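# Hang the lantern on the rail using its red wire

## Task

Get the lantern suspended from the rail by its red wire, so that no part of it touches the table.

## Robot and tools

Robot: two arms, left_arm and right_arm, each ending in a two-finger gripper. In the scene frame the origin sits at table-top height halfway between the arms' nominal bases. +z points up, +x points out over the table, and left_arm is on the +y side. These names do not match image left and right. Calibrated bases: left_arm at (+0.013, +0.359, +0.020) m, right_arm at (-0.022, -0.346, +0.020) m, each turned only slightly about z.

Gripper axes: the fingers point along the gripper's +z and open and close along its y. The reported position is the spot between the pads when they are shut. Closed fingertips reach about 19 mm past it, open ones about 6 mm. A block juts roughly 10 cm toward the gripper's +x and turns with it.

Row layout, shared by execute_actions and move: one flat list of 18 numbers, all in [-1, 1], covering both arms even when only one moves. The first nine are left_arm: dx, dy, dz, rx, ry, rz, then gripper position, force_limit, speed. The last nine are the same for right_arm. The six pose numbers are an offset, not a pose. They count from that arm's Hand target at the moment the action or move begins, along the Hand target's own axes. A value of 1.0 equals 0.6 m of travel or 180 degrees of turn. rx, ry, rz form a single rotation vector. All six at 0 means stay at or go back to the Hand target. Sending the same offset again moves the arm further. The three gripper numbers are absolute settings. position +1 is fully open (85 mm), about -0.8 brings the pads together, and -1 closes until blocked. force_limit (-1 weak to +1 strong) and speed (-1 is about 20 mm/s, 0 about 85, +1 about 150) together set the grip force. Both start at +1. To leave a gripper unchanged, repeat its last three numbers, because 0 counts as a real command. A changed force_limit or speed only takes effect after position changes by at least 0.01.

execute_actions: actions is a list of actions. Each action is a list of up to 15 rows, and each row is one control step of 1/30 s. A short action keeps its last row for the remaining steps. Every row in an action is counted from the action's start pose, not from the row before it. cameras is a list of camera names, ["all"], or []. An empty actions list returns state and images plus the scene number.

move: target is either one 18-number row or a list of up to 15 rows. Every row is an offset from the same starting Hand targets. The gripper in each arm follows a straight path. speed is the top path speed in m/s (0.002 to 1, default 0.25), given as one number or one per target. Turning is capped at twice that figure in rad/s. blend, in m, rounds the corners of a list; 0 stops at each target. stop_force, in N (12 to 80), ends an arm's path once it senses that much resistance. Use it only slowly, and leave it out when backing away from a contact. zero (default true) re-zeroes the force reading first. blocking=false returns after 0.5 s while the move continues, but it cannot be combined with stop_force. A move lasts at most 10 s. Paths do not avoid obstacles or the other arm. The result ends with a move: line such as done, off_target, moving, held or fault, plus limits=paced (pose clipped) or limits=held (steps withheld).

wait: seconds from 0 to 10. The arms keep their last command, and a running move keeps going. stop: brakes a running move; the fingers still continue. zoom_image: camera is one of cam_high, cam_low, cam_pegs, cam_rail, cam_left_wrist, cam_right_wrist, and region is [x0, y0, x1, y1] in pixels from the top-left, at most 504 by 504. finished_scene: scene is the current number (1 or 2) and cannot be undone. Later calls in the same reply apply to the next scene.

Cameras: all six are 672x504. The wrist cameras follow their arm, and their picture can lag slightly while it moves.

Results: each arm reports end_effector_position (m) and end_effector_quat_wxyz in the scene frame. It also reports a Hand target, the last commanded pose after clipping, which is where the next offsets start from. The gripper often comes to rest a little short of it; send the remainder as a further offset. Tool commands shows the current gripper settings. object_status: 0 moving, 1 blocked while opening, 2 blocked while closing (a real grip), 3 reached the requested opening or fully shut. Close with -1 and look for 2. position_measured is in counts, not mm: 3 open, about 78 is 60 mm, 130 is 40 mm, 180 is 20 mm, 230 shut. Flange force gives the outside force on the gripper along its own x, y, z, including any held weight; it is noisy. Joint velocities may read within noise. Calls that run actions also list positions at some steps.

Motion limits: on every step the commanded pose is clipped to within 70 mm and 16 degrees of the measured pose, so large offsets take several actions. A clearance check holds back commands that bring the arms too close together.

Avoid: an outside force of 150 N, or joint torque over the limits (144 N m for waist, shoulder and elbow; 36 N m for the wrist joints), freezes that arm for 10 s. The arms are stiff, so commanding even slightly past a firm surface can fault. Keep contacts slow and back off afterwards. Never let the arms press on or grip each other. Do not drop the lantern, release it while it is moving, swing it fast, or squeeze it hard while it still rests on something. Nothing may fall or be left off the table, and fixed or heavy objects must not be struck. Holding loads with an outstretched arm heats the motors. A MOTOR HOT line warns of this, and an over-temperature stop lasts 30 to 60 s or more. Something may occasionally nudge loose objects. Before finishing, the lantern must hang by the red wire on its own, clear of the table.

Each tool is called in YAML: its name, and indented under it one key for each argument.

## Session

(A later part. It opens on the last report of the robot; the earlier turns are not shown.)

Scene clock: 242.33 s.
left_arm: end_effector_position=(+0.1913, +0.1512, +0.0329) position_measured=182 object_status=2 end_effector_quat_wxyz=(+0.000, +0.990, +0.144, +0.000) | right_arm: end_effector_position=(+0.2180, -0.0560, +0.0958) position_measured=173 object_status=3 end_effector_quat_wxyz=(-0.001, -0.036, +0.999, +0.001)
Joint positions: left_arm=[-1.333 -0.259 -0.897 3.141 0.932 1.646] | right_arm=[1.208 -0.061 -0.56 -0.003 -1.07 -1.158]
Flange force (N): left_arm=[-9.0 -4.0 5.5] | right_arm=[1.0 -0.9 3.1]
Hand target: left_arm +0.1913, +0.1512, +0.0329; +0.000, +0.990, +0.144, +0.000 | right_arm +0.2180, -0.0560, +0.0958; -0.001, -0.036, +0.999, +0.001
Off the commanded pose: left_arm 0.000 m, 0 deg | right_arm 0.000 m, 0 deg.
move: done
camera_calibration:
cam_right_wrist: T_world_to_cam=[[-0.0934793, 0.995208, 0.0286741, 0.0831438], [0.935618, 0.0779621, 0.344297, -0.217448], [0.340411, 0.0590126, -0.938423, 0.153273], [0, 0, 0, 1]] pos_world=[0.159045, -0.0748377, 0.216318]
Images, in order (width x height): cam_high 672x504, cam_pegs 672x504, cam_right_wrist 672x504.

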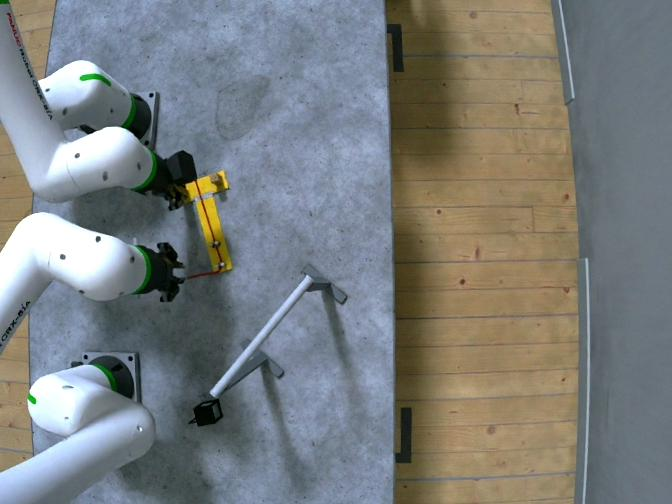

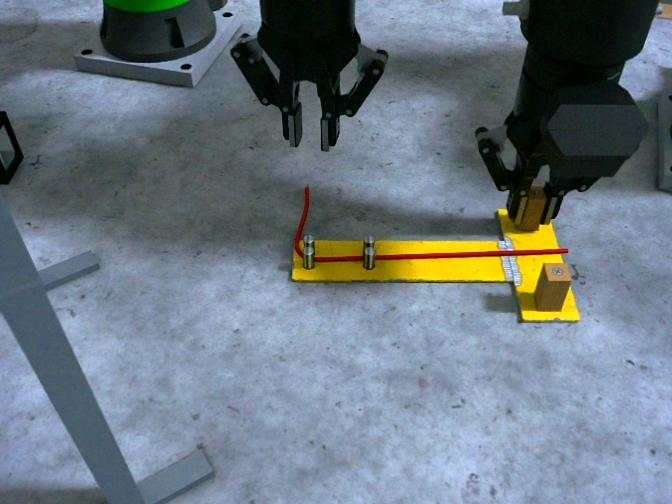

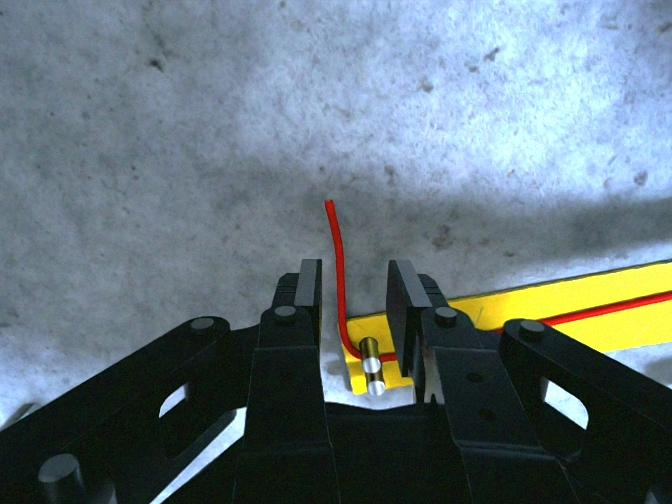

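move:
  target:
    - [0,0,0,0,0,0,-1,0,-1,-0.011,-0.0108,0.06,0,0,-0.033,-0.35,0,-1]
    - [0,0,0,0,0,0,-1,0,-1,-0.011,-0.0108,0.12,0,0,-0.033,-0.35,0,-1]
  cameras: ["cam_right_wrist","cam_pegs"]
  speed: 0.08

Scene clock: 253.97 s.
left_arm: end_effector_position=(+0.1913, +0.1512, +0.0329) position_measured=182 object_status=2 end_effector_quat_wxyz=(+0.000, +0.990, +0.144, +0.000) | right_arm: end_effector_position=(+0.2249, -0.0618, +0.0238) position_measured=173 object_status=3 end_effector_quat_wxyz=(-0.001, -0.088, +0.996, +0.001)
Joint positions: left_arm=[-1.333 -0.259 -0.897 3.141 0.932 1.646] | right_arm=[1.184 0.06 -0.642 -0.003 -0.867 -1.029]
Flange force (N): left_arm=[-9.0 -3.9 5.5] | right_arm=[1.6 -0.9 3.5]
Hand target: left_arm +0.1913, +0.1512, +0.0329; +0.000, +0.990, +0.144, +0.000 | right_arm +0.2249, -0.0618, +0.0238; -0.001, -0.088, +0.996, +0.001
Off the commanded pose: left_arm 0.000 m, 0 deg | right_arm 0.000 m, 0 deg.
move: done
camera_calibration:
cam_right_wrist: T_world_to_cam=[[-0.195969, 0.980185, 0.028853, 0.113787], [0.922476, 0.174291, 0.344471, -0.189758], [0.332616, 0.0941219, -0.938354, 0.0876369], [0, 0, 0, 1]] pos_world=[0.168196, -0.0867083, 0.144317]
Images, in order (width x height): cam_pegs 672x504, cam_right_wrist 672x504.

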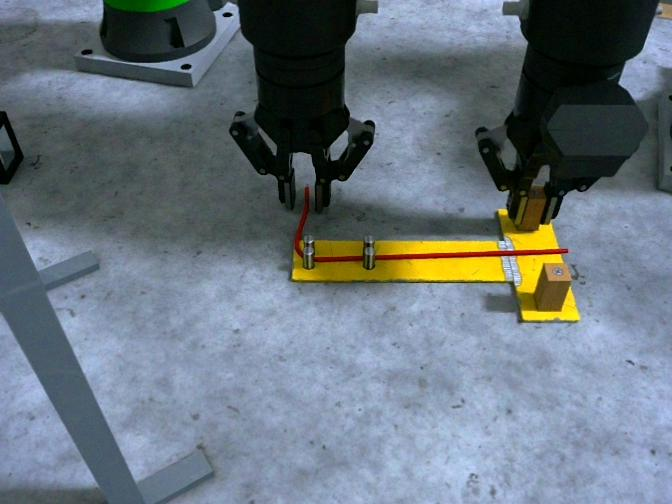

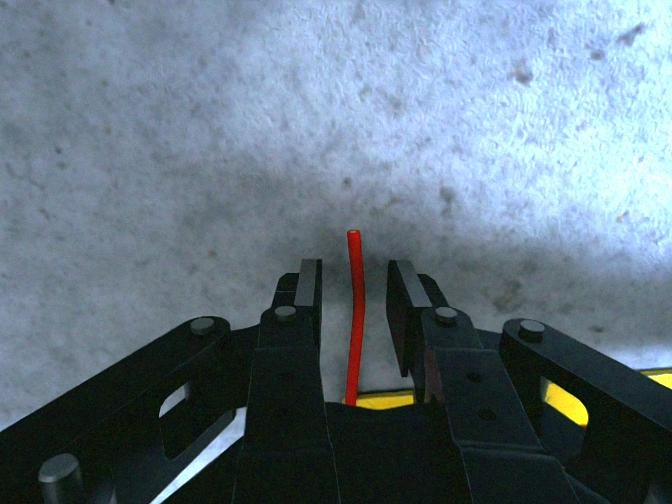

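move:
  target: [0,0,0,0,0,0,-1,0,-1,0,0,0,0,0,0,-1,0,-1]

move:
  target:
    - [0,0,0,0,0,0,-1,0,-1,-0.004,0.0307,0,0,0,0.0833,-1,0,-1]
    - [0,0,0,0,0,0,-1,0,-1,-0.0155,0.0585,0,0,0,0.1667,-1,0,-1]
    - [0,0,0,0,0,0,-1,0,-1,-0.0333,0.0817,0,0,0,0.25,-1,0,-1]
    - [0,0,0,0,0,0,-1,0,-1,-0.048,0.0938,0,0,0,0.3056,-1,0,-1]
  speed: 0.06
  blend: 0.004
  cameras: ["cam_right_wrist","cam_pegs"]

Scene clock: 276.73 s.
left_arm: end_effector_position=(+0.1913, +0.1512, +0.0329) position_measured=182 object_status=2 end_effector_quat_wxyz=(+0.000, +0.990, +0.144, +0.000) | right_arm: end_effector_position=(+0.2249, -0.0618, +0.0238) position_measured=226 object_status=0 end_effector_quat_wxyz=(-0.001, -0.088, +0.996, +0.001)
Joint positions: left_arm=[-1.333 -0.259 -0.897 3.141 0.932 1.646] | right_arm=[1.184 0.06 -0.642 -0.003 -0.867 -1.029]
Flange force (N): left_arm=[-8.0 -2.8 5.8] | right_arm=[3.2 0.1 3.0]
Hand target: left_arm +0.1913, +0.1512, +0.0329; +0.000, +0.990, +0.144, +0.000 | right_arm +0.2249, -0.0618, +0.0238; -0.001, -0.088, +0.996, +0.001
Off the commanded pose: left_arm 0.000 m, 0 deg | right_arm 0.000 m, 0 deg.
move: done

Scene clock: 281.77 s.
left_arm: end_effector_position=(+0.1913, +0.1512, +0.0329) position_measured=182 object_status=2 end_effector_quat_wxyz=(+0.000, +0.990, +0.144, +0.000) | right_arm: end_effector_position=(+0.2289, -0.0235, +0.0238) position_measured=226 object_status=2 end_effector_quat_wxyz=(-0.001, +0.190, +0.982, +0.001)
Joint positions: left_arm=[-1.333 -0.259 -0.897 3.141 0.932 1.646] | right_arm=[1.209 0.137 -0.555 -0.003 -0.877 -1.613]
Flange force (N): left_arm=[-5.6 -7.8 5.1] | right_arm=[1.6 -7.6 2.6]
Hand target: left_arm +0.1913, +0.1512, +0.0329; +0.000, +0.990, +0.144, +0.000 | right_arm +0.2289, -0.0235, +0.0238; -0.001, +0.190, +0.982, +0.001 (not the last commanded pose)
Off the commanded pose: left_arm 0.000 m, 0 deg | right_arm 0.026 m, 23 deg.
move: held (right_arm; a check stopped the path); path passed 2 of 4 targets; limits=held
pose unreachable (right arm): on one or more control steps of this call, first in action 0 (counted from 0), this arm could not follow its commanded pose, so it was not sent that pose on those steps. It may still have moved: this result reports where it is.
cause: moving toward the commanded pose would bring a part of the arm too close to another arm (a part of this arm just beyond joint 4 (forearm roll) and a part of the left arm just beyond its joint 4 (forearm roll), along the way the arms are being sent, or toward where that arm still pushes).
camera_calibration:
cam_right_wrist: T_world_to_cam=[[0.353103, 0.935173, 0.0277288, -0.0496839], [0.875209, -0.340646, 0.343465, -0.201472], [0.330645, -0.0970102, -0.938756, 0.0786631], [0, 0, 0, 1]] pos_world=[0.167864, -0.0145367, 0.144422]
Images, in order (width x height): cam_pegs 672x504, cam_right_wrist 672x504.

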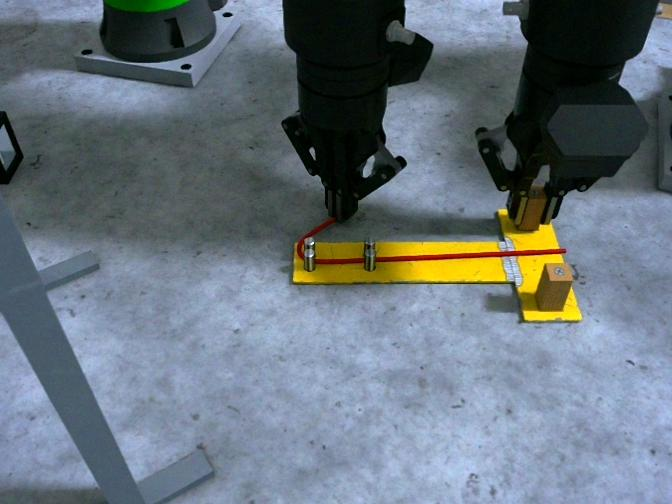

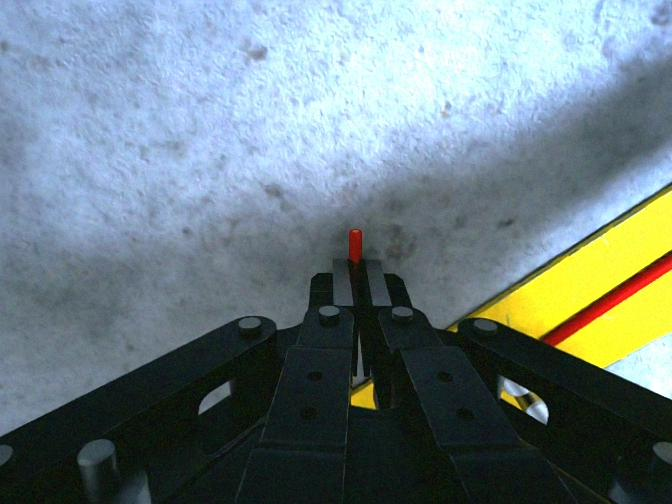

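move:
  target: [0,0,0,0,0,0,-1,0,-1,-0.0776,-0.0979,0,0,0,0,-1,0,-1]
  speed: 0.06
  cameras: ["cam_right_wrist","cam_pegs","cam_rail"]

Scene clock: 318.73 s.
left_arm: end_effector_position=(+0.1913, +0.1512, +0.0329) position_measured=182 object_status=2 end_effector_quat_wxyz=(+0.000, +0.990, +0.144, +0.000) | right_arm: end_effector_position=(+0.2502, -0.0953, +0.0237) position_measured=226 object_status=2 end_effector_quat_wxyz=(-0.001, +0.190, +0.982, +0.001)
Joint positions: left_arm=[-1.333 -0.259 -0.897 3.141 0.932 1.646] | right_arm=[1.079 0.045 -0.659 -0.003 -0.866 -1.482]
Flange force (N): left_arm=[-8.4 -2.7 5.6] | right_arm=[1.6 -0.8 2.6]
Hand target: left_arm +0.1913, +0.1512, +0.0329; +0.000, +0.990, +0.144, +0.000 | right_arm +0.2501, -0.0953, +0.0236; -0.001, +0.190, +0.982, +0.001
Off the commanded pose: left_arm 0.000 m, 0 deg | right_arm 0.000 m, 0 deg.
move: done
camera_calibration:
cam_right_wrist: T_world_to_cam=[[0.3528, 0.935286, 0.0277856, 0.0101337], [0.875265, -0.340367, 0.343601, -0.244457], [0.330822, -0.0969025, -0.938705, 0.0644586], [0, 0, 0, 1]] pos_world=[0.189066, -0.0864369, 0.144222]
Images, in order (width x height): cam_pegs 672x504, cam_rail 672x504, cam_right_wrist 672x504.

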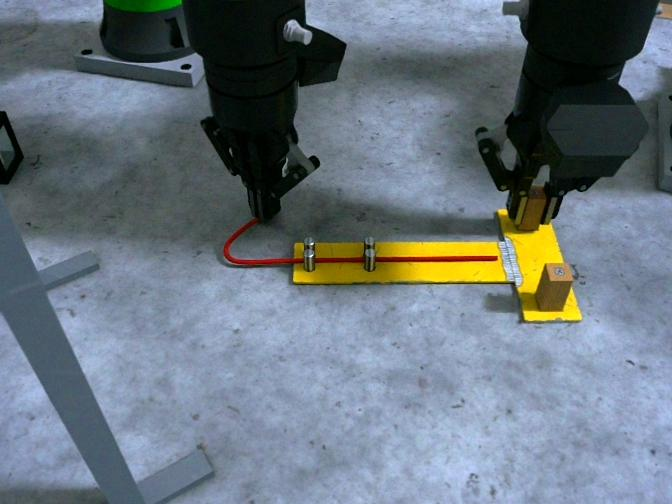

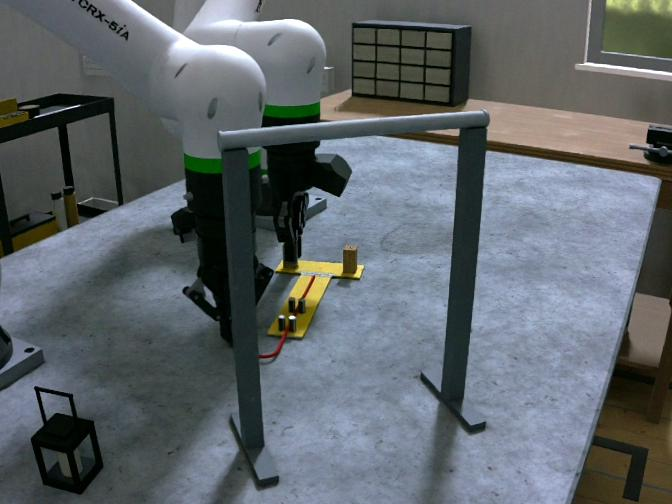

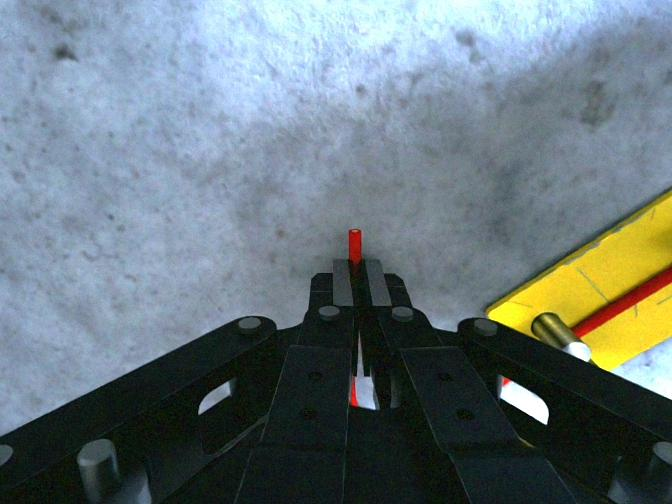

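move:
  target: [0,0,0,0,0,0,-1,0,-1,0,0,0,0,0,0,-0.35,0,-1]

move:
  target:
    - [0,0,0,0,0,0,-1,0,-1,0,0,-0.2,0,0,0,-0.35,0,-1]
    - [0,0,0,0,0,0,-1,0,-1,0,0,-0.3,0,0,0.287,-0.35,0,-1]
  cameras: ["cam_right_wrist","cam_pegs"]

Scene clock: 373.97 s.
left_arm: end_effector_position=(+0.1913, +0.1512, +0.0329) position_measured=182 object_status=2 end_effector_quat_wxyz=(+0.000, +0.990, +0.144, +0.000) | right_arm: end_effector_position=(+0.2501, -0.0953, +0.0236) position_measured=173 object_status=0 end_effector_quat_wxyz=(-0.001, +0.190, +0.982, +0.001)
Joint positions: left_arm=[-1.333 -0.259 -0.897 3.141 0.932 1.646] | right_arm=[1.079 0.045 -0.659 -0.003 -0.866 -1.482]
Flange force (N): left_arm=[-9.3 -4.0 5.9] | right_arm=[0.9 -1.0 3.0]
Hand target: left_arm +0.1913, +0.1512, +0.0329; +0.000, +0.990, +0.144, +0.000 | right_arm +0.2501, -0.0953, +0.0236; -0.001, +0.190, +0.982, +0.001
Off the commanded pose: left_arm 0.000 m, 0 deg | right_arm 0.000 m, 0 deg.
move: done

Scene clock: 377.03 s.
left_arm: end_effector_position=(+0.1913, +0.1512, +0.0329) position_measured=182 object_status=2 end_effector_quat_wxyz=(+0.000, +0.990, +0.144, +0.000) | right_arm: end_effector_position=(+0.2505, -0.0957, +0.2036) position_measured=173 object_status=3 end_effector_quat_wxyz=(-0.001, +0.599, +0.801, +0.000)
Joint positions: left_arm=[-1.333 -0.259 -0.897 3.141 0.932 1.646] | right_arm=[1.077 -0.182 -0.397 -0.003 -1.354 -2.384]
Flange force (N): left_arm=[-9.1 -3.7 5.2] | right_arm=[-0.1 -2.4 3.4]
Hand target: left_arm +0.1913, +0.1512, +0.0329; +0.000, +0.990, +0.144, +0.000 | right_arm +0.2505, -0.0957, +0.2036; -0.001, +0.599, +0.801, +0.000
Off the commanded pose: left_arm 0.000 m, 0 deg | right_arm 0.000 m, 0 deg.
move: done
camera_calibration:
cam_right_wrist: T_world_to_cam=[[0.952577, 0.303241, 0.0253498, -0.204923], [0.276581, -0.897537, 0.343411, -0.210009], [0.126889, -0.320114, -0.938843, 0.263006], [0, 0, 0, 1]] pos_world=[0.219917, -0.0421575, 0.324235]
Images, in order (width x height): cam_pegs 672x504, cam_right_wrist 672x504.

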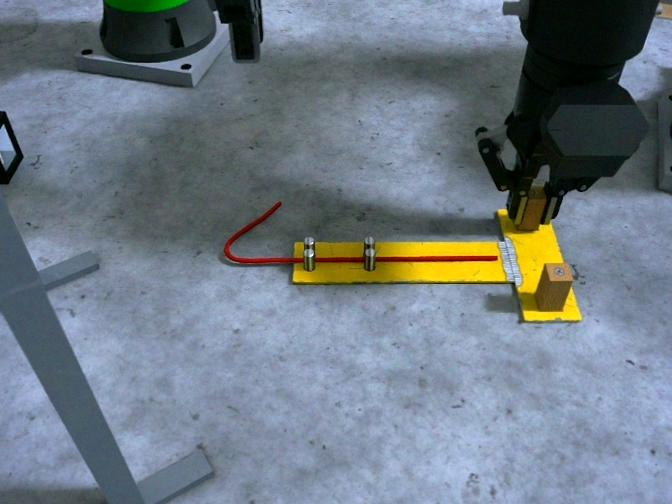

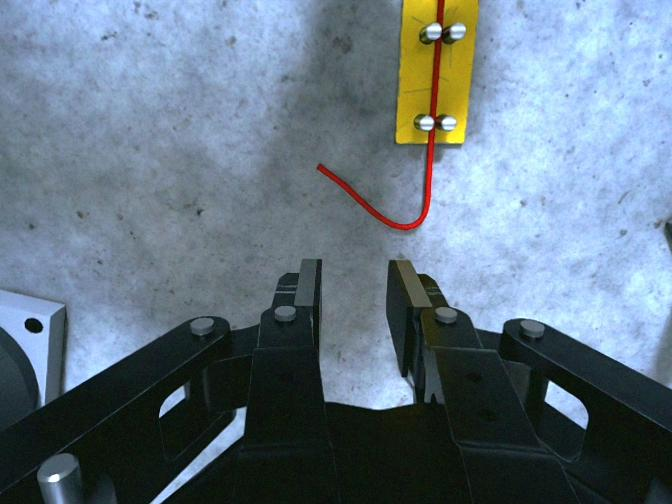

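move:
  target: [0,0,0,0,0,0,-1,0,-1,0.289,0.105,0.123,0,0.194,0,-0.35,0,-1]
  cameras: ["cam_right_wrist","cam_pegs","cam_rail","cam_high"]
  speed: 0.15

Scene clock: 383.63 s.
left_arm: end_effector_position=(+0.1913, +0.1512, +0.0329) position_measured=182 object_status=2 end_effector_quat_wxyz=(+0.000, +0.990, +0.144, +0.000) | right_arm: end_effector_position=(+0.2618, +0.0886, +0.1302) position_measured=173 object_status=3 end_effector_quat_wxyz=(-0.242, +0.571, +0.764, +0.180)
Joint positions: left_arm=[-1.333 -0.259 -0.897 3.141 0.932 1.646] | right_arm=[0.892 0.095 -0.277 -0.628 -0.913 -1.879]
Flange force (N): left_arm=[-9.2 -4.1 5.3] | right_arm=[-1.8 -2.7 1.5]
Hand target: left_arm +0.1913, +0.1512, +0.0329; +0.000, +0.990, +0.144, +0.000 | right_arm +0.2617, +0.0886, +0.1302; -0.242, +0.571, +0.764, +0.180
Off the commanded pose: left_arm 0.000 m, 0 deg | right_arm 0.000 m, 0 deg.
move: done
camera_calibration:
cam_right_wrist: T_world_to_cam=[[0.957986, 0.284902, 0.0330814, -0.270424], [0.283673, -0.924132, -0.25595, 0.0560768], [-0.0423492, 0.254581, -0.966124, 0.248636], [0, 0, 0, 1]] pos_world=[0.253684, 0.0655688, 0.263512]
Images, in order (width x height): cam_high 672x504, cam_pegs 672x504, cam_rail 672x504, cam_right_wrist 672x504.

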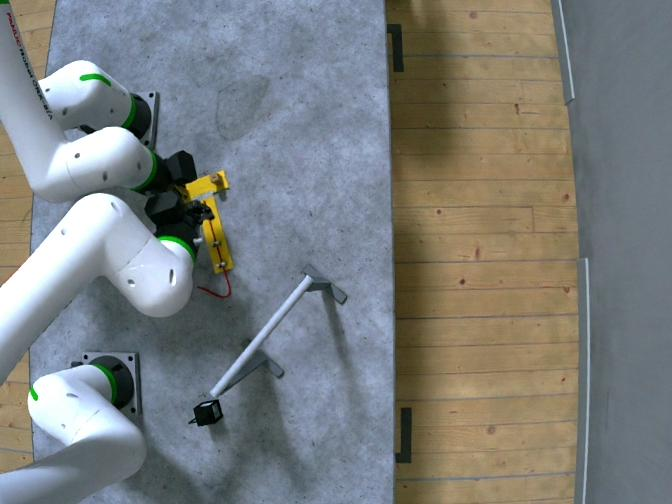

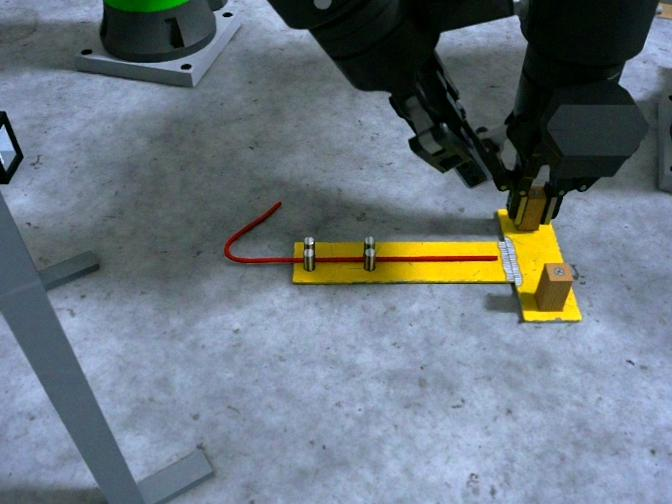

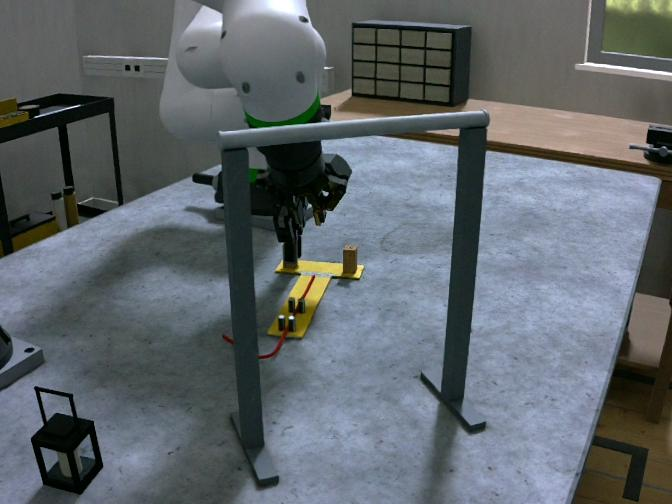

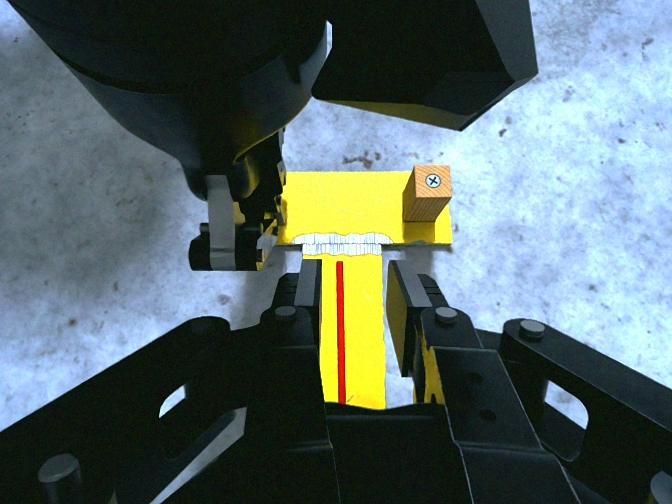

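move:
  target: [0,0,0,0,0,0,-1,0,-1,-0.086,-0.005,0.123,0,0,0,-0.35,0,-1]
  cameras: ["cam_right_wrist","cam_pegs"]
  speed: 0.06
  stop_force: 15

Scene clock: 395.87 s.
left_arm: end_effector_position=(+0.1913, +0.1512, +0.0329) position_measured=182 object_status=2 end_effector_quat_wxyz=(+0.000, +0.990, +0.144, +0.000) | right_arm: end_effector_position=(+0.2587, +0.0879, +0.0402) position_measured=173 object_status=3 end_effector_quat_wxyz=(-0.242, +0.571, +0.764, +0.180)
Joint positions: left_arm=[-1.333 -0.259 -0.897 3.141 0.932 1.646] | right_arm=[0.873 0.241 -0.332 -0.746 -0.768 -1.69]
Flange force (N): left_arm=[-8.9 -4.0 5.8] | right_arm=[-1.5 -1.6 1.2]
Hand target: left_arm +0.1913, +0.1512, +0.0329; +0.000, +0.990, +0.144, +0.000 | right_arm +0.2587, +0.0879, +0.0402; -0.242, +0.571, +0.764, +0.180
Off the commanded pose: left_arm 0.000 m, 0 deg | right_arm 0.000 m, 0 deg.
move: done
camera_calibration:
cam_right_wrist: T_world_to_cam=[[0.957954, 0.285015, 0.0330131, -0.26433], [0.283763, -0.924097, -0.255976, 0.0331065], [-0.0424495, 0.254581, -0.966119, 0.16169], [0, 0, 0, 1]] pos_world=[0.250685, 0.0647683, 0.173413]
Images, in order (width x height): cam_pegs 672x504, cam_right_wrist 672x504.

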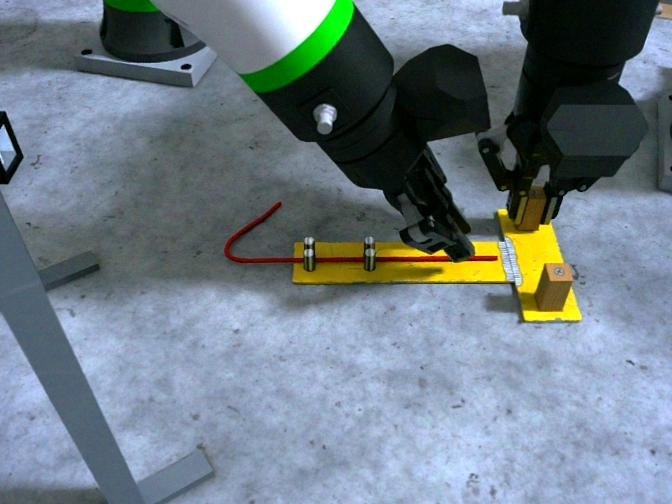

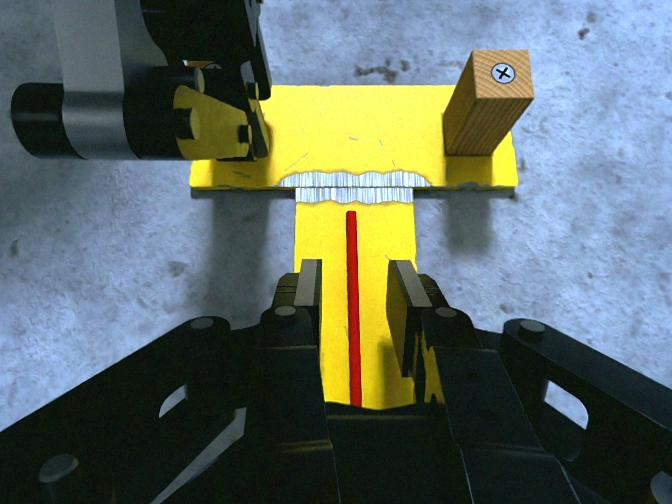

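move:
  target: [0,0,0,0,0,0,-1,0,-1,-0.0143,-0.001,0.0205,0,0,0,-0.35,0,-1]
  speed: 0.008
  stop_force: 12
  cameras: ["cam_right_wrist","cam_pegs"]

Scene clock: 401.07 s.
left_arm: end_effector_position=(+0.1913, +0.1512, +0.0329) position_measured=182 object_status=2 end_effector_quat_wxyz=(+0.000, +0.990, +0.144, +0.000) | right_arm: end_effector_position=(+0.2581, +0.0877, +0.0252) position_measured=173 object_status=3 end_effector_quat_wxyz=(-0.242, +0.571, +0.764, +0.180)
Joint positions: left_arm=[-1.333 -0.259 -0.897 3.141 0.932 1.646] | right_arm=[0.869 0.27 -0.336 -0.771 -0.746 -1.653]
Flange force (N): left_arm=[-9.3 -4.1 8.0] | right_arm=[0.4 -2.1 -0.7]
Hand target: left_arm +0.1913, +0.1512, +0.0329; +0.000, +0.990, +0.144, +0.000 | right_arm +0.2581, +0.0877, +0.0252; -0.242, +0.571, +0.764, +0.180
Off the commanded pose: left_arm 0.000 m, 0 deg | right_arm 0.000 m, 0 deg.
move: done
camera_calibration:
cam_right_wrist: T_world_to_cam=[[0.957954, 0.285015, 0.0330131, -0.263231], [0.283763, -0.924097, -0.255976, 0.0293448], [-0.0424495, 0.254581, -0.966119, 0.147198], [0, 0, 0, 1]] pos_world=[0.250085, 0.0646683, 0.158413]
Images, in order (width x height): cam_pegs 672x504, cam_right_wrist 672x504.

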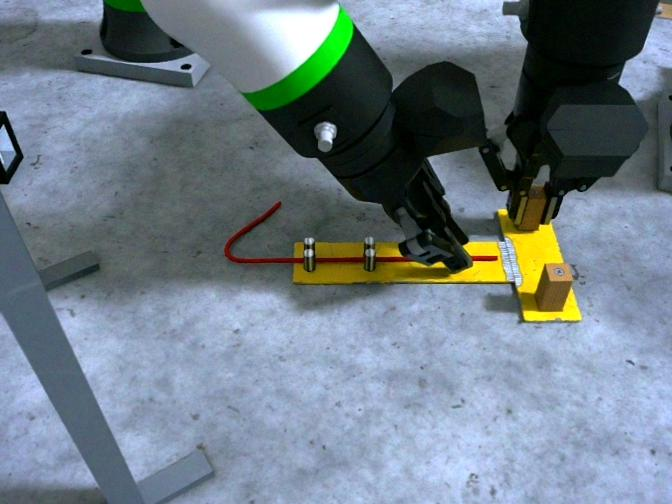

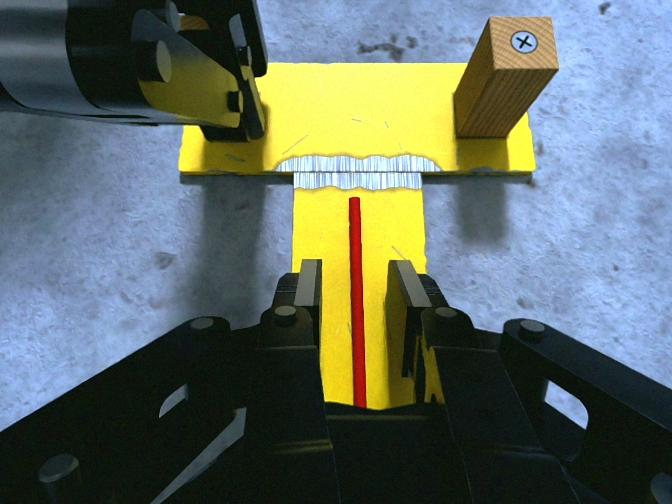

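move:
  target: [0,0,0,0,0,0,-1,0,-1,0.0019,0,-0.0027,0,0,0,-0.35,0,-1]

move:
  target: [0,0,0,0,0,0,-1,0,-1,0,0,0,0,0,0,-1,0,-1]
  cameras: ["cam_right_wrist","cam_pegs"]

Scene clock: 406.00 s.
left_arm: end_effector_position=(+0.1913, +0.1512, +0.0329) position_measured=182 object_status=2 end_effector_quat_wxyz=(+0.000, +0.990, +0.144, +0.000) | right_arm: end_effector_position=(+0.2581, +0.0877, +0.0271) position_measured=173 object_status=3 end_effector_quat_wxyz=(-0.242, +0.571, +0.764, +0.180)
Joint positions: left_arm=[-1.333 -0.259 -0.897 3.141 0.932 1.646] | right_arm=[0.87 0.266 -0.336 -0.767 -0.749 -1.658]
Flange force (N): left_arm=[-9.5 -4.6 5.3] | right_arm=[-1.4 -1.4 1.2]
Hand target: left_arm +0.1913, +0.1512, +0.0329; +0.000, +0.990, +0.144, +0.000 | right_arm +0.2581, +0.0877, +0.0271; -0.242, +0.571, +0.764, +0.180
Off the commanded pose: left_arm 0.000 m, 0 deg | right_arm 0.000 m, 0 deg.
move: done

Scene clock: 407.53 s.
left_arm: end_effector_position=(+0.1913, +0.1512, +0.0329) position_measured=182 object_status=2 end_effector_quat_wxyz=(+0.000, +0.990, +0.144, +0.000) | right_arm: end_effector_position=(+0.2581, +0.0877, +0.0272) position_measured=231 object_status=0 end_effector_quat_wxyz=(-0.242, +0.571, +0.764, +0.180)
Joint positions: left_arm=[-1.333 -0.259 -0.897 3.141 0.932 1.646] | right_arm=[0.87 0.266 -0.336 -0.767 -0.749 -1.658]
Flange force (N): left_arm=[-8.1 -2.2 10.6] | right_arm=[3.4 -2.7 -2.1]
Hand target: left_arm +0.1913, +0.1512, +0.0329; +0.000, +0.990, +0.144, +0.000 | right_arm +0.2581, +0.0877, +0.0271; -0.242, +0.571, +0.764, +0.180
Off the commanded pose: left_arm 0.000 m, 0 deg | right_arm 0.000 m, 0 deg.
move: done
camera_calibration:
cam_right_wrist: T_world_to_cam=[[0.957954, 0.285015, 0.0330131, -0.263297], [0.283763, -0.924097, -0.255976, 0.0298567], [-0.0424495, 0.254581, -0.966119, 0.14913], [0, 0, 0, 1]] pos_world=[0.250085, 0.0646683, 0.160413]
Images, in order (width x height): cam_pegs 672x504, cam_right_wrist 672x504.

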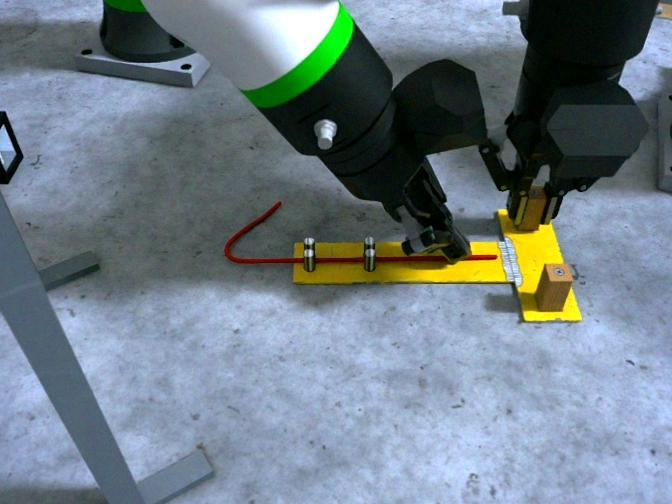

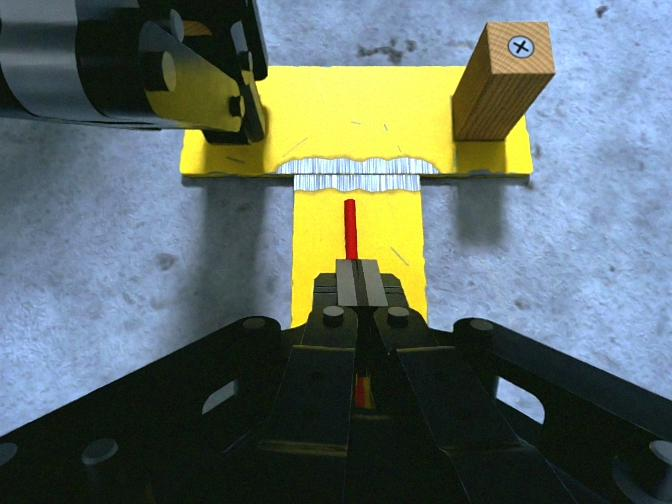

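move:
  target: [0,0,0,0,0,0,-1,0,-1,0,0,0,0,0,0,-0.6,0,-1]

move:
  target: [0,0,0,0,0,0,-1,0,-1,-0.0076,0,0.0109,0,0,0,-0.6,0,-1]
  speed: 0.005
  stop_force: 12
  cameras: ["cam_right_wrist"]

Scene clock: 412.03 s.
left_arm: end_effector_position=(+0.1913, +0.1512, +0.0329) position_measured=182 object_status=2 end_effector_quat_wxyz=(+0.000, +0.990, +0.144, +0.000) | right_arm: end_effector_position=(+0.2581, +0.0877, +0.0271) position_measured=205 object_status=0 end_effector_quat_wxyz=(-0.242, +0.571, +0.764, +0.180)
Joint positions: left_arm=[-1.333 -0.259 -0.897 3.141 0.932 1.646] | right_arm=[0.87 0.266 -0.336 -0.767 -0.749 -1.658]
Flange force (N): left_arm=[-9.2 -3.8 5.6] | right_arm=[-1.4 -1.3 1.4]
Hand target: left_arm +0.1913, +0.1512, +0.0329; +0.000, +0.990, +0.144, +0.000 | right_arm +0.2581, +0.0877, +0.0271; -0.242, +0.571, +0.764, +0.180
Off the commanded pose: left_arm 0.000 m, 0 deg | right_arm 0.000 m, 0 deg.
move: done

Scene clock: 413.13 s.
left_arm: end_effector_position=(+0.1913, +0.1512, +0.0329) position_measured=182 object_status=2 end_effector_quat_wxyz=(+0.000, +0.990, +0.144, +0.000) | right_arm: end_effector_position=(+0.2581, +0.0878, +0.0246) position_measured=205 object_status=3 end_effector_quat_wxyz=(-0.242, +0.571, +0.764, +0.180)
Joint positions: left_arm=[-1.333 -0.259 -0.897 3.141 0.932 1.646] | right_arm=[0.869 0.271 -0.336 -0.772 -0.746 -1.652]
Flange force (N): left_arm=[-5.7 -2.4 20.3] | right_arm=[9.7 -5.6 -18.3]
Hand target: left_arm +0.1913, +0.1512, +0.0329; +0.000, +0.990, +0.144, +0.000 | right_arm +0.2581, +0.0878, +0.0246; -0.242, +0.571, +0.764, +0.180 (not the last commanded pose)
Off the commanded pose: left_arm 0.000 m, 0 deg | right_arm 0.005 m, 0 deg.
move: contact (right_arm)
camera_calibration:
cam_right_wrist: T_world_to_cam=[[0.957958, 0.284996, 0.0330679, -0.263223], [0.28375, -0.924051, -0.256155, 0.0292444], [-0.0424465, 0.254768, -0.96607, 0.146694], [0, 0, 0, 1]] pos_world=[0.250085, 0.0646678, 0.157912]
Images, in order (width x height): cam_right_wrist 672x504.

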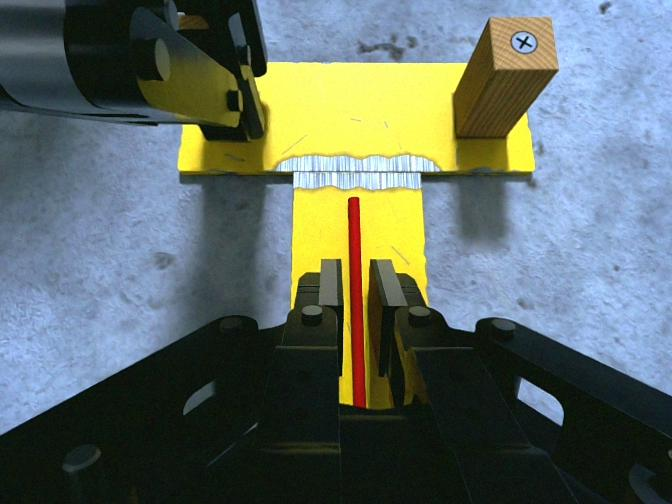

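move:
  target: [0,0,0,0,0,0,-1,0,-1,0.0006,0,-0.0009,0,0,0,-0.6,0,-1]

move:
  target: [0,0,0,0,0,0,-1,0,-1,0,0,0,0,0,0,-1,0.3,-1]
  cameras: ["cam_right_wrist"]

wait:
  seconds: 0.5

Scene clock: 417.00 s.
left_arm: end_effector_position=(+0.1913, +0.1512, +0.0329) position_measured=182 object_status=2 end_effector_quat_wxyz=(+0.000, +0.990, +0.144, +0.000) | right_arm: end_effector_position=(+0.2581, +0.0877, +0.0252) position_measured=205 object_status=3 end_effector_quat_wxyz=(-0.242, +0.571, +0.764, +0.180)
Joint positions: left_arm=[-1.333 -0.259 -0.897 3.141 0.932 1.646] | right_arm=[0.869 0.27 -0.336 -0.771 -0.746 -1.653]
Flange force (N): left_arm=[-9.6 -4.7 7.5] | right_arm=[-0.7 -1.0 -0.8]
Hand target: left_arm +0.1913, +0.1512, +0.0329; +0.000, +0.990, +0.144, +0.000 | right_arm +0.2581, +0.0878, +0.0253; -0.242, +0.571, +0.764, +0.180
Off the commanded pose: left_arm 0.000 m, 0 deg | right_arm 0.000 m, 0 deg.
move: done

Scene clock: 418.00 s.
left_arm: end_effector_position=(+0.1913, +0.1512, +0.0329) position_measured=182 object_status=2 end_effector_quat_wxyz=(+0.000, +0.990, +0.144, +0.000) | right_arm: end_effector_position=(+0.2581, +0.0878, +0.0253) position_measured=230 object_status=0 end_effector_quat_wxyz=(-0.242, +0.571, +0.764, +0.180)
Joint positions: left_arm=[-1.333 -0.259 -0.897 3.141 0.932 1.646] | right_arm=[0.869 0.27 -0.336 -0.771 -0.746 -1.654]
Flange force (N): left_arm=[-9.4 -3.5 8.7] | right_arm=[0.8 -1.2 -0.9]
Hand target: left_arm +0.1913, +0.1512, +0.0329; +0.000, +0.990, +0.144, +0.000 | right_arm +0.2581, +0.0878, +0.0253; -0.242, +0.571, +0.764, +0.180
Off the commanded pose: left_arm 0.000 m, 0 deg | right_arm 0.000 m, 0 deg.
move: done
camera_calibration:
cam_right_wrist: T_world_to_cam=[[0.957957, 0.285004, 0.0330403, -0.263239], [0.283756, -0.924074, -0.256065, 0.0293844], [-0.042448, 0.254675, -0.966095, 0.147284], [0, 0, 0, 1]] pos_world=[0.250085, 0.064668, 0.158512]
Images, in order (width x height): cam_right_wrist 672x504.

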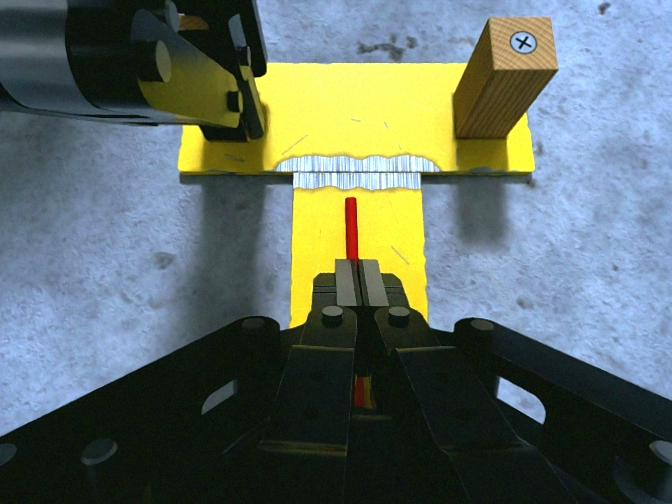

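Scene clock: 418.50 s.
left_arm: end_effector_position=(+0.1913, +0.1512, +0.0329) position_measured=182 object_status=2 end_effector_quat_wxyz=(+0.000, +0.990, +0.144, +0.000) | right_arm: end_effector_position=(+0.2581, +0.0878, +0.0253) position_measured=230 object_status=3 end_effector_quat_wxyz=(-0.242, +0.571, +0.764, +0.180)
Joint positions: left_arm=[-1.333 -0.259 -0.897 3.141 0.932 1.646] | right_arm=[0.869 0.27 -0.336 -0.771 -0.746 -1.654]
Flange force (N): left_arm=[-9.4 -3.0 9.0] | right_arm=[0.7 -1.5 -0.9]
Hand target: left_arm +0.1913, +0.1512, +0.0329; +0.000, +0.990, +0.144, +0.000 | right_arm +0.2581, +0.0878, +0.0253; -0.242, +0.571, +0.764, +0.180
Tool commands: left_gripper/position=-1.0 left_gripper/force_limit=+0.0 left_gripper/speed=-1.0 right_gripper/position=-1.0 right_gripper/force_limit=+0.3 right_gripper/speed=-1.0
Off the commanded pose: left_arm 0.000 m, 0 deg | right_arm 0.000 m, 0 deg.
wait: 0.50 s; at rest by 0.17 s

move:
  target: [0,0,0,0,0,0,-1,0,-1,0,0,0,0,0,0,-0.6,0,-1]

move:
  target:
    - [0,0,0,0,0,0,-1,0,-1,-0.0034,-0.033,-0.0024,0.0478,0,-0.0683,-0.6,0,-1]
    - [0,0,0,0,0,0,-1,0,-1,-0.0132,-0.062,-0.0093,0.0957,0,-0.1365,-0.6,0,-1]
    - [0,0,0,0,0,0,-1,0,-1,-0.0285,-0.0863,-0.02,0.1435,0,-0.2048,-0.6,0,-1]
    - [0,0,0,0,0,0,-1,0,-1,-0.0478,-0.1045,-0.0335,0.1913,0,-0.273,-0.6,0,-1]
  speed: 0.05
  blend: 0.004
  cameras: ["cam_right_wrist","cam_pegs"]

Scene clock: 436.20 s.
left_arm: end_effector_position=(+0.1913, +0.1512, +0.0329) position_measured=182 object_status=2 end_effector_quat_wxyz=(+0.000, +0.990, +0.144, +0.000) | right_arm: end_effector_position=(+0.2581, +0.0878, +0.0253) position_measured=205 object_status=0 end_effector_quat_wxyz=(-0.242, +0.571, +0.764, +0.180)
Joint positions: left_arm=[-1.333 -0.259 -0.897 3.141 0.932 1.646] | right_arm=[0.869 0.27 -0.336 -0.771 -0.746 -1.654]
Flange force (N): left_arm=[-8.5 -3.7 8.6] | right_arm=[1.0 -2.2 -1.3]
Hand target: left_arm +0.1913, +0.1512, +0.0329; +0.000, +0.990, +0.144, +0.000 | right_arm +0.2581, +0.0878, +0.0253; -0.242, +0.571, +0.764, +0.180
Off the commanded pose: left_arm 0.000 m, 0 deg | right_arm 0.000 m, 0 deg.
move: done

Scene clock: 446.43 s.
left_arm: end_effector_position=(+0.1913, +0.1512, +0.0329) position_measured=182 object_status=2 end_effector_quat_wxyz=(+0.000, +0.990, +0.144, +0.000) | right_arm: end_effector_position=(+0.2091, +0.0396, +0.0253) position_measured=205 object_status=3 end_effector_quat_wxyz=(-0.298, +0.136, +0.944, +0.043)
Joint positions: left_arm=[-1.333 -0.259 -0.897 3.141 0.932 1.646] | right_arm=[0.879 0.472 -0.089 -0.584 -1.315 -0.947]
Flange force (N): left_arm=[-11.3 -2.1 5.8] | right_arm=[-1.9 0.8 2.0]
Hand target: left_arm +0.1913, +0.1512, +0.0329; +0.000, +0.990, +0.144, +0.000 | right_arm +0.2091, +0.0396, +0.0253; -0.298, +0.136, +0.944, +0.043 (not the last commanded pose)
Off the commanded pose: left_arm 0.000 m, 0 deg | right_arm 0.003 m, 3 deg.
move: off_target (right_arm; path cut at 10 s); path passed 3 of 4 targets
camera_calibration:
cam_right_wrist: T_world_to_cam=[[0.279697, 0.959477, 0.0342635, -0.0874852], [0.930315, -0.262032, -0.256617, -0.162616], [-0.23724, 0.103651, -0.965906, 0.204198], [0, 0, 0, 1]] pos_world=[0.224197, 0.0201642, 0.158503]
Images, in order (width x height): cam_pegs 672x504, cam_right_wrist 672x504.

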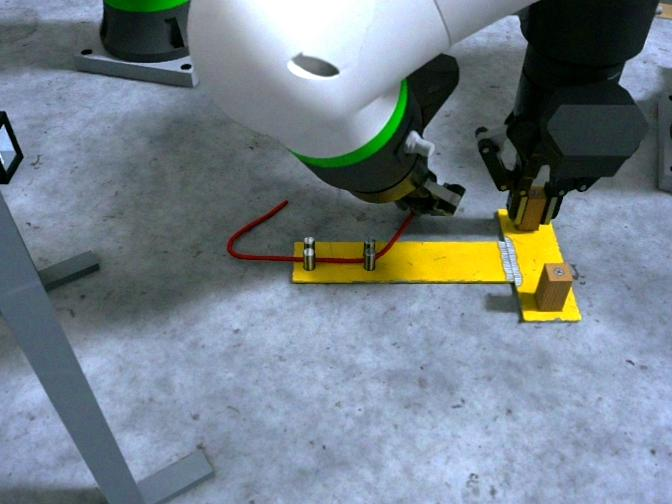

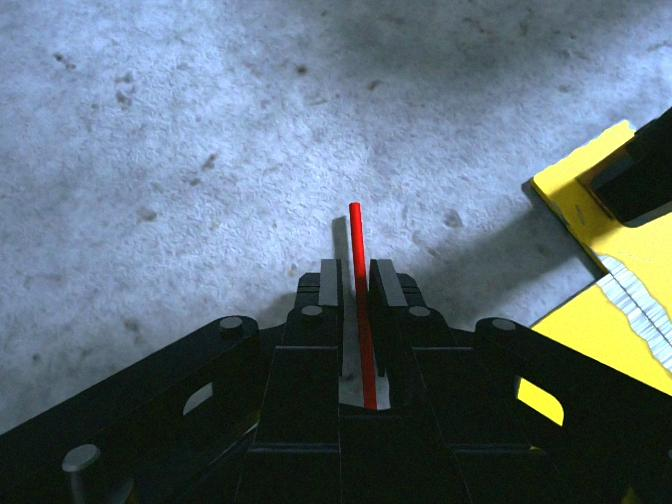

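move:
  target:
    - [0,0,0,0,0,0,-1,0,-1,-0.0034,-0.034,-0.0024,0.0542,0,-0.0774,-0.6,0,-1]
    - [0,0,0,0,0,0,-1,0,-1,-0.013,-0.0597,-0.0091,0.102,0,-0.1456,-0.6,0,-1]
    - [0,0,0,0,0,0,-1,0,-1,-0.0272,-0.0807,-0.019,0.1499,0,-0.2139,-0.6,0,-1]
    - [0,0,0,0,0,0,-1,0,-1,-0.0448,-0.096,-0.0314,0.1977,0,-0.2821,-0.6,0,-1]
    - [0,0,0,0,0,0,-1,0,-1,-0.0644,-0.1048,-0.0452,0.2455,0,-0.3504,-0.6,0,-1]
    - [0,0,0,0,0,0,-1,0,-1,-0.0779,-0.1073,-0.0546,0.2774,0,-0.3958,-0.6,0,-1]
  speed: 0.12
  blend: 0.004
  cameras: ["cam_right_wrist","cam_pegs"]

Scene clock: 464.27 s.
left_arm: end_effector_position=(+0.1913, +0.1512, +0.0329) position_measured=182 object_status=2 end_effector_quat_wxyz=(+0.000, +0.990, +0.144, +0.000) | right_arm: end_effector_position=(+0.2065, +0.0137, +0.0253) position_measured=205 object_status=3 end_effector_quat_wxyz=(-0.301, -0.047, +0.952, -0.015)
Joint positions: left_arm=[-1.333 -0.259 -0.897 3.141 0.932 1.646] | right_arm=[0.937 0.533 -0.028 -0.455 -1.452 -0.702]
Flange force (N): left_arm=[-10.3 -1.5 6.0] | right_arm=[-1.8 1.4 2.6]
Hand target: left_arm +0.1913, +0.1512, +0.0329; +0.000, +0.990, +0.144, +0.000 | right_arm +0.2065, +0.0136, +0.0253; -0.301, -0.047, +0.952, -0.015 (not the last commanded pose)
Off the commanded pose: left_arm 0.000 m, 0 deg | right_arm 0.065 m, 65 deg.
move: held (right_arm; a check stopped the path); path passed 1 of 6 targets; limits=held
pose unreachable (right arm): on one or more control steps of this call, first in action 0 (counted from 0), this arm could not follow its commanded pose, so it was not sent that pose on those steps. It may still have moved: this result reports where it is.
cause: moving toward the commanded pose would bring a part of the arm too close to another arm (a part of this arm just beyond joint 4 (forearm roll) and a part of the left arm just beyond its joint 5 (wrist pitch), along the way the arms are being sent, or toward where that arm still pushes).
camera_calibration:
cam_right_wrist: T_world_to_cam=[[-0.101335, 0.994243, 0.0348004, 0.0163111], [0.960641, 0.106885, -0.256408, -0.178283], [-0.258652, 0.00744749, -0.965942, 0.212002], [0, 0, 0, 1]] pos_world=[0.227754, 0.00125977, 0.158501]
Images, in order (width x height): cam_pegs 672x504, cam_right_wrist 672x504.

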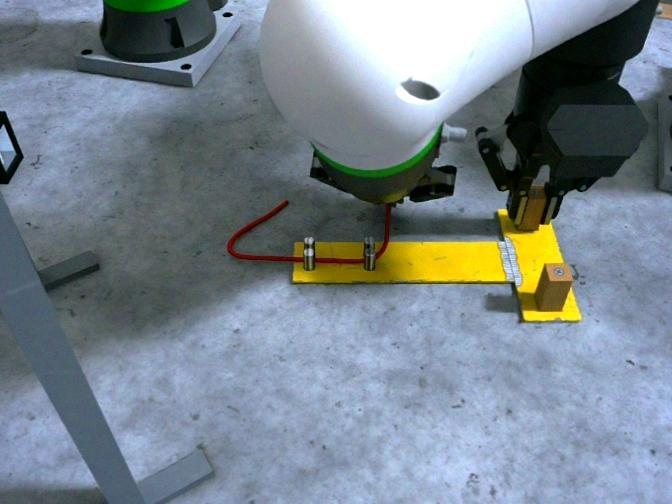

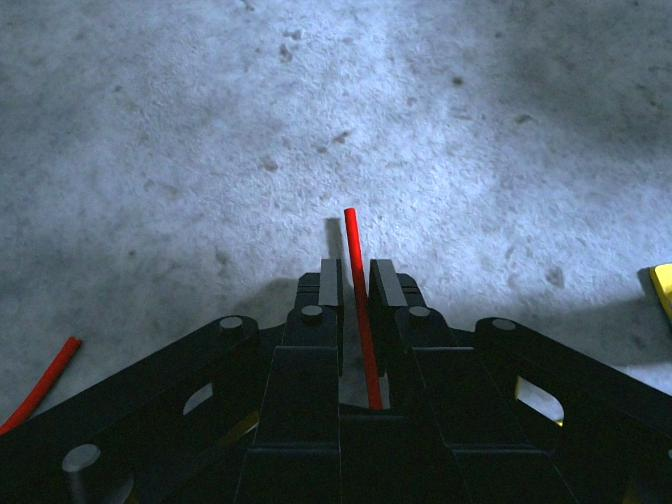

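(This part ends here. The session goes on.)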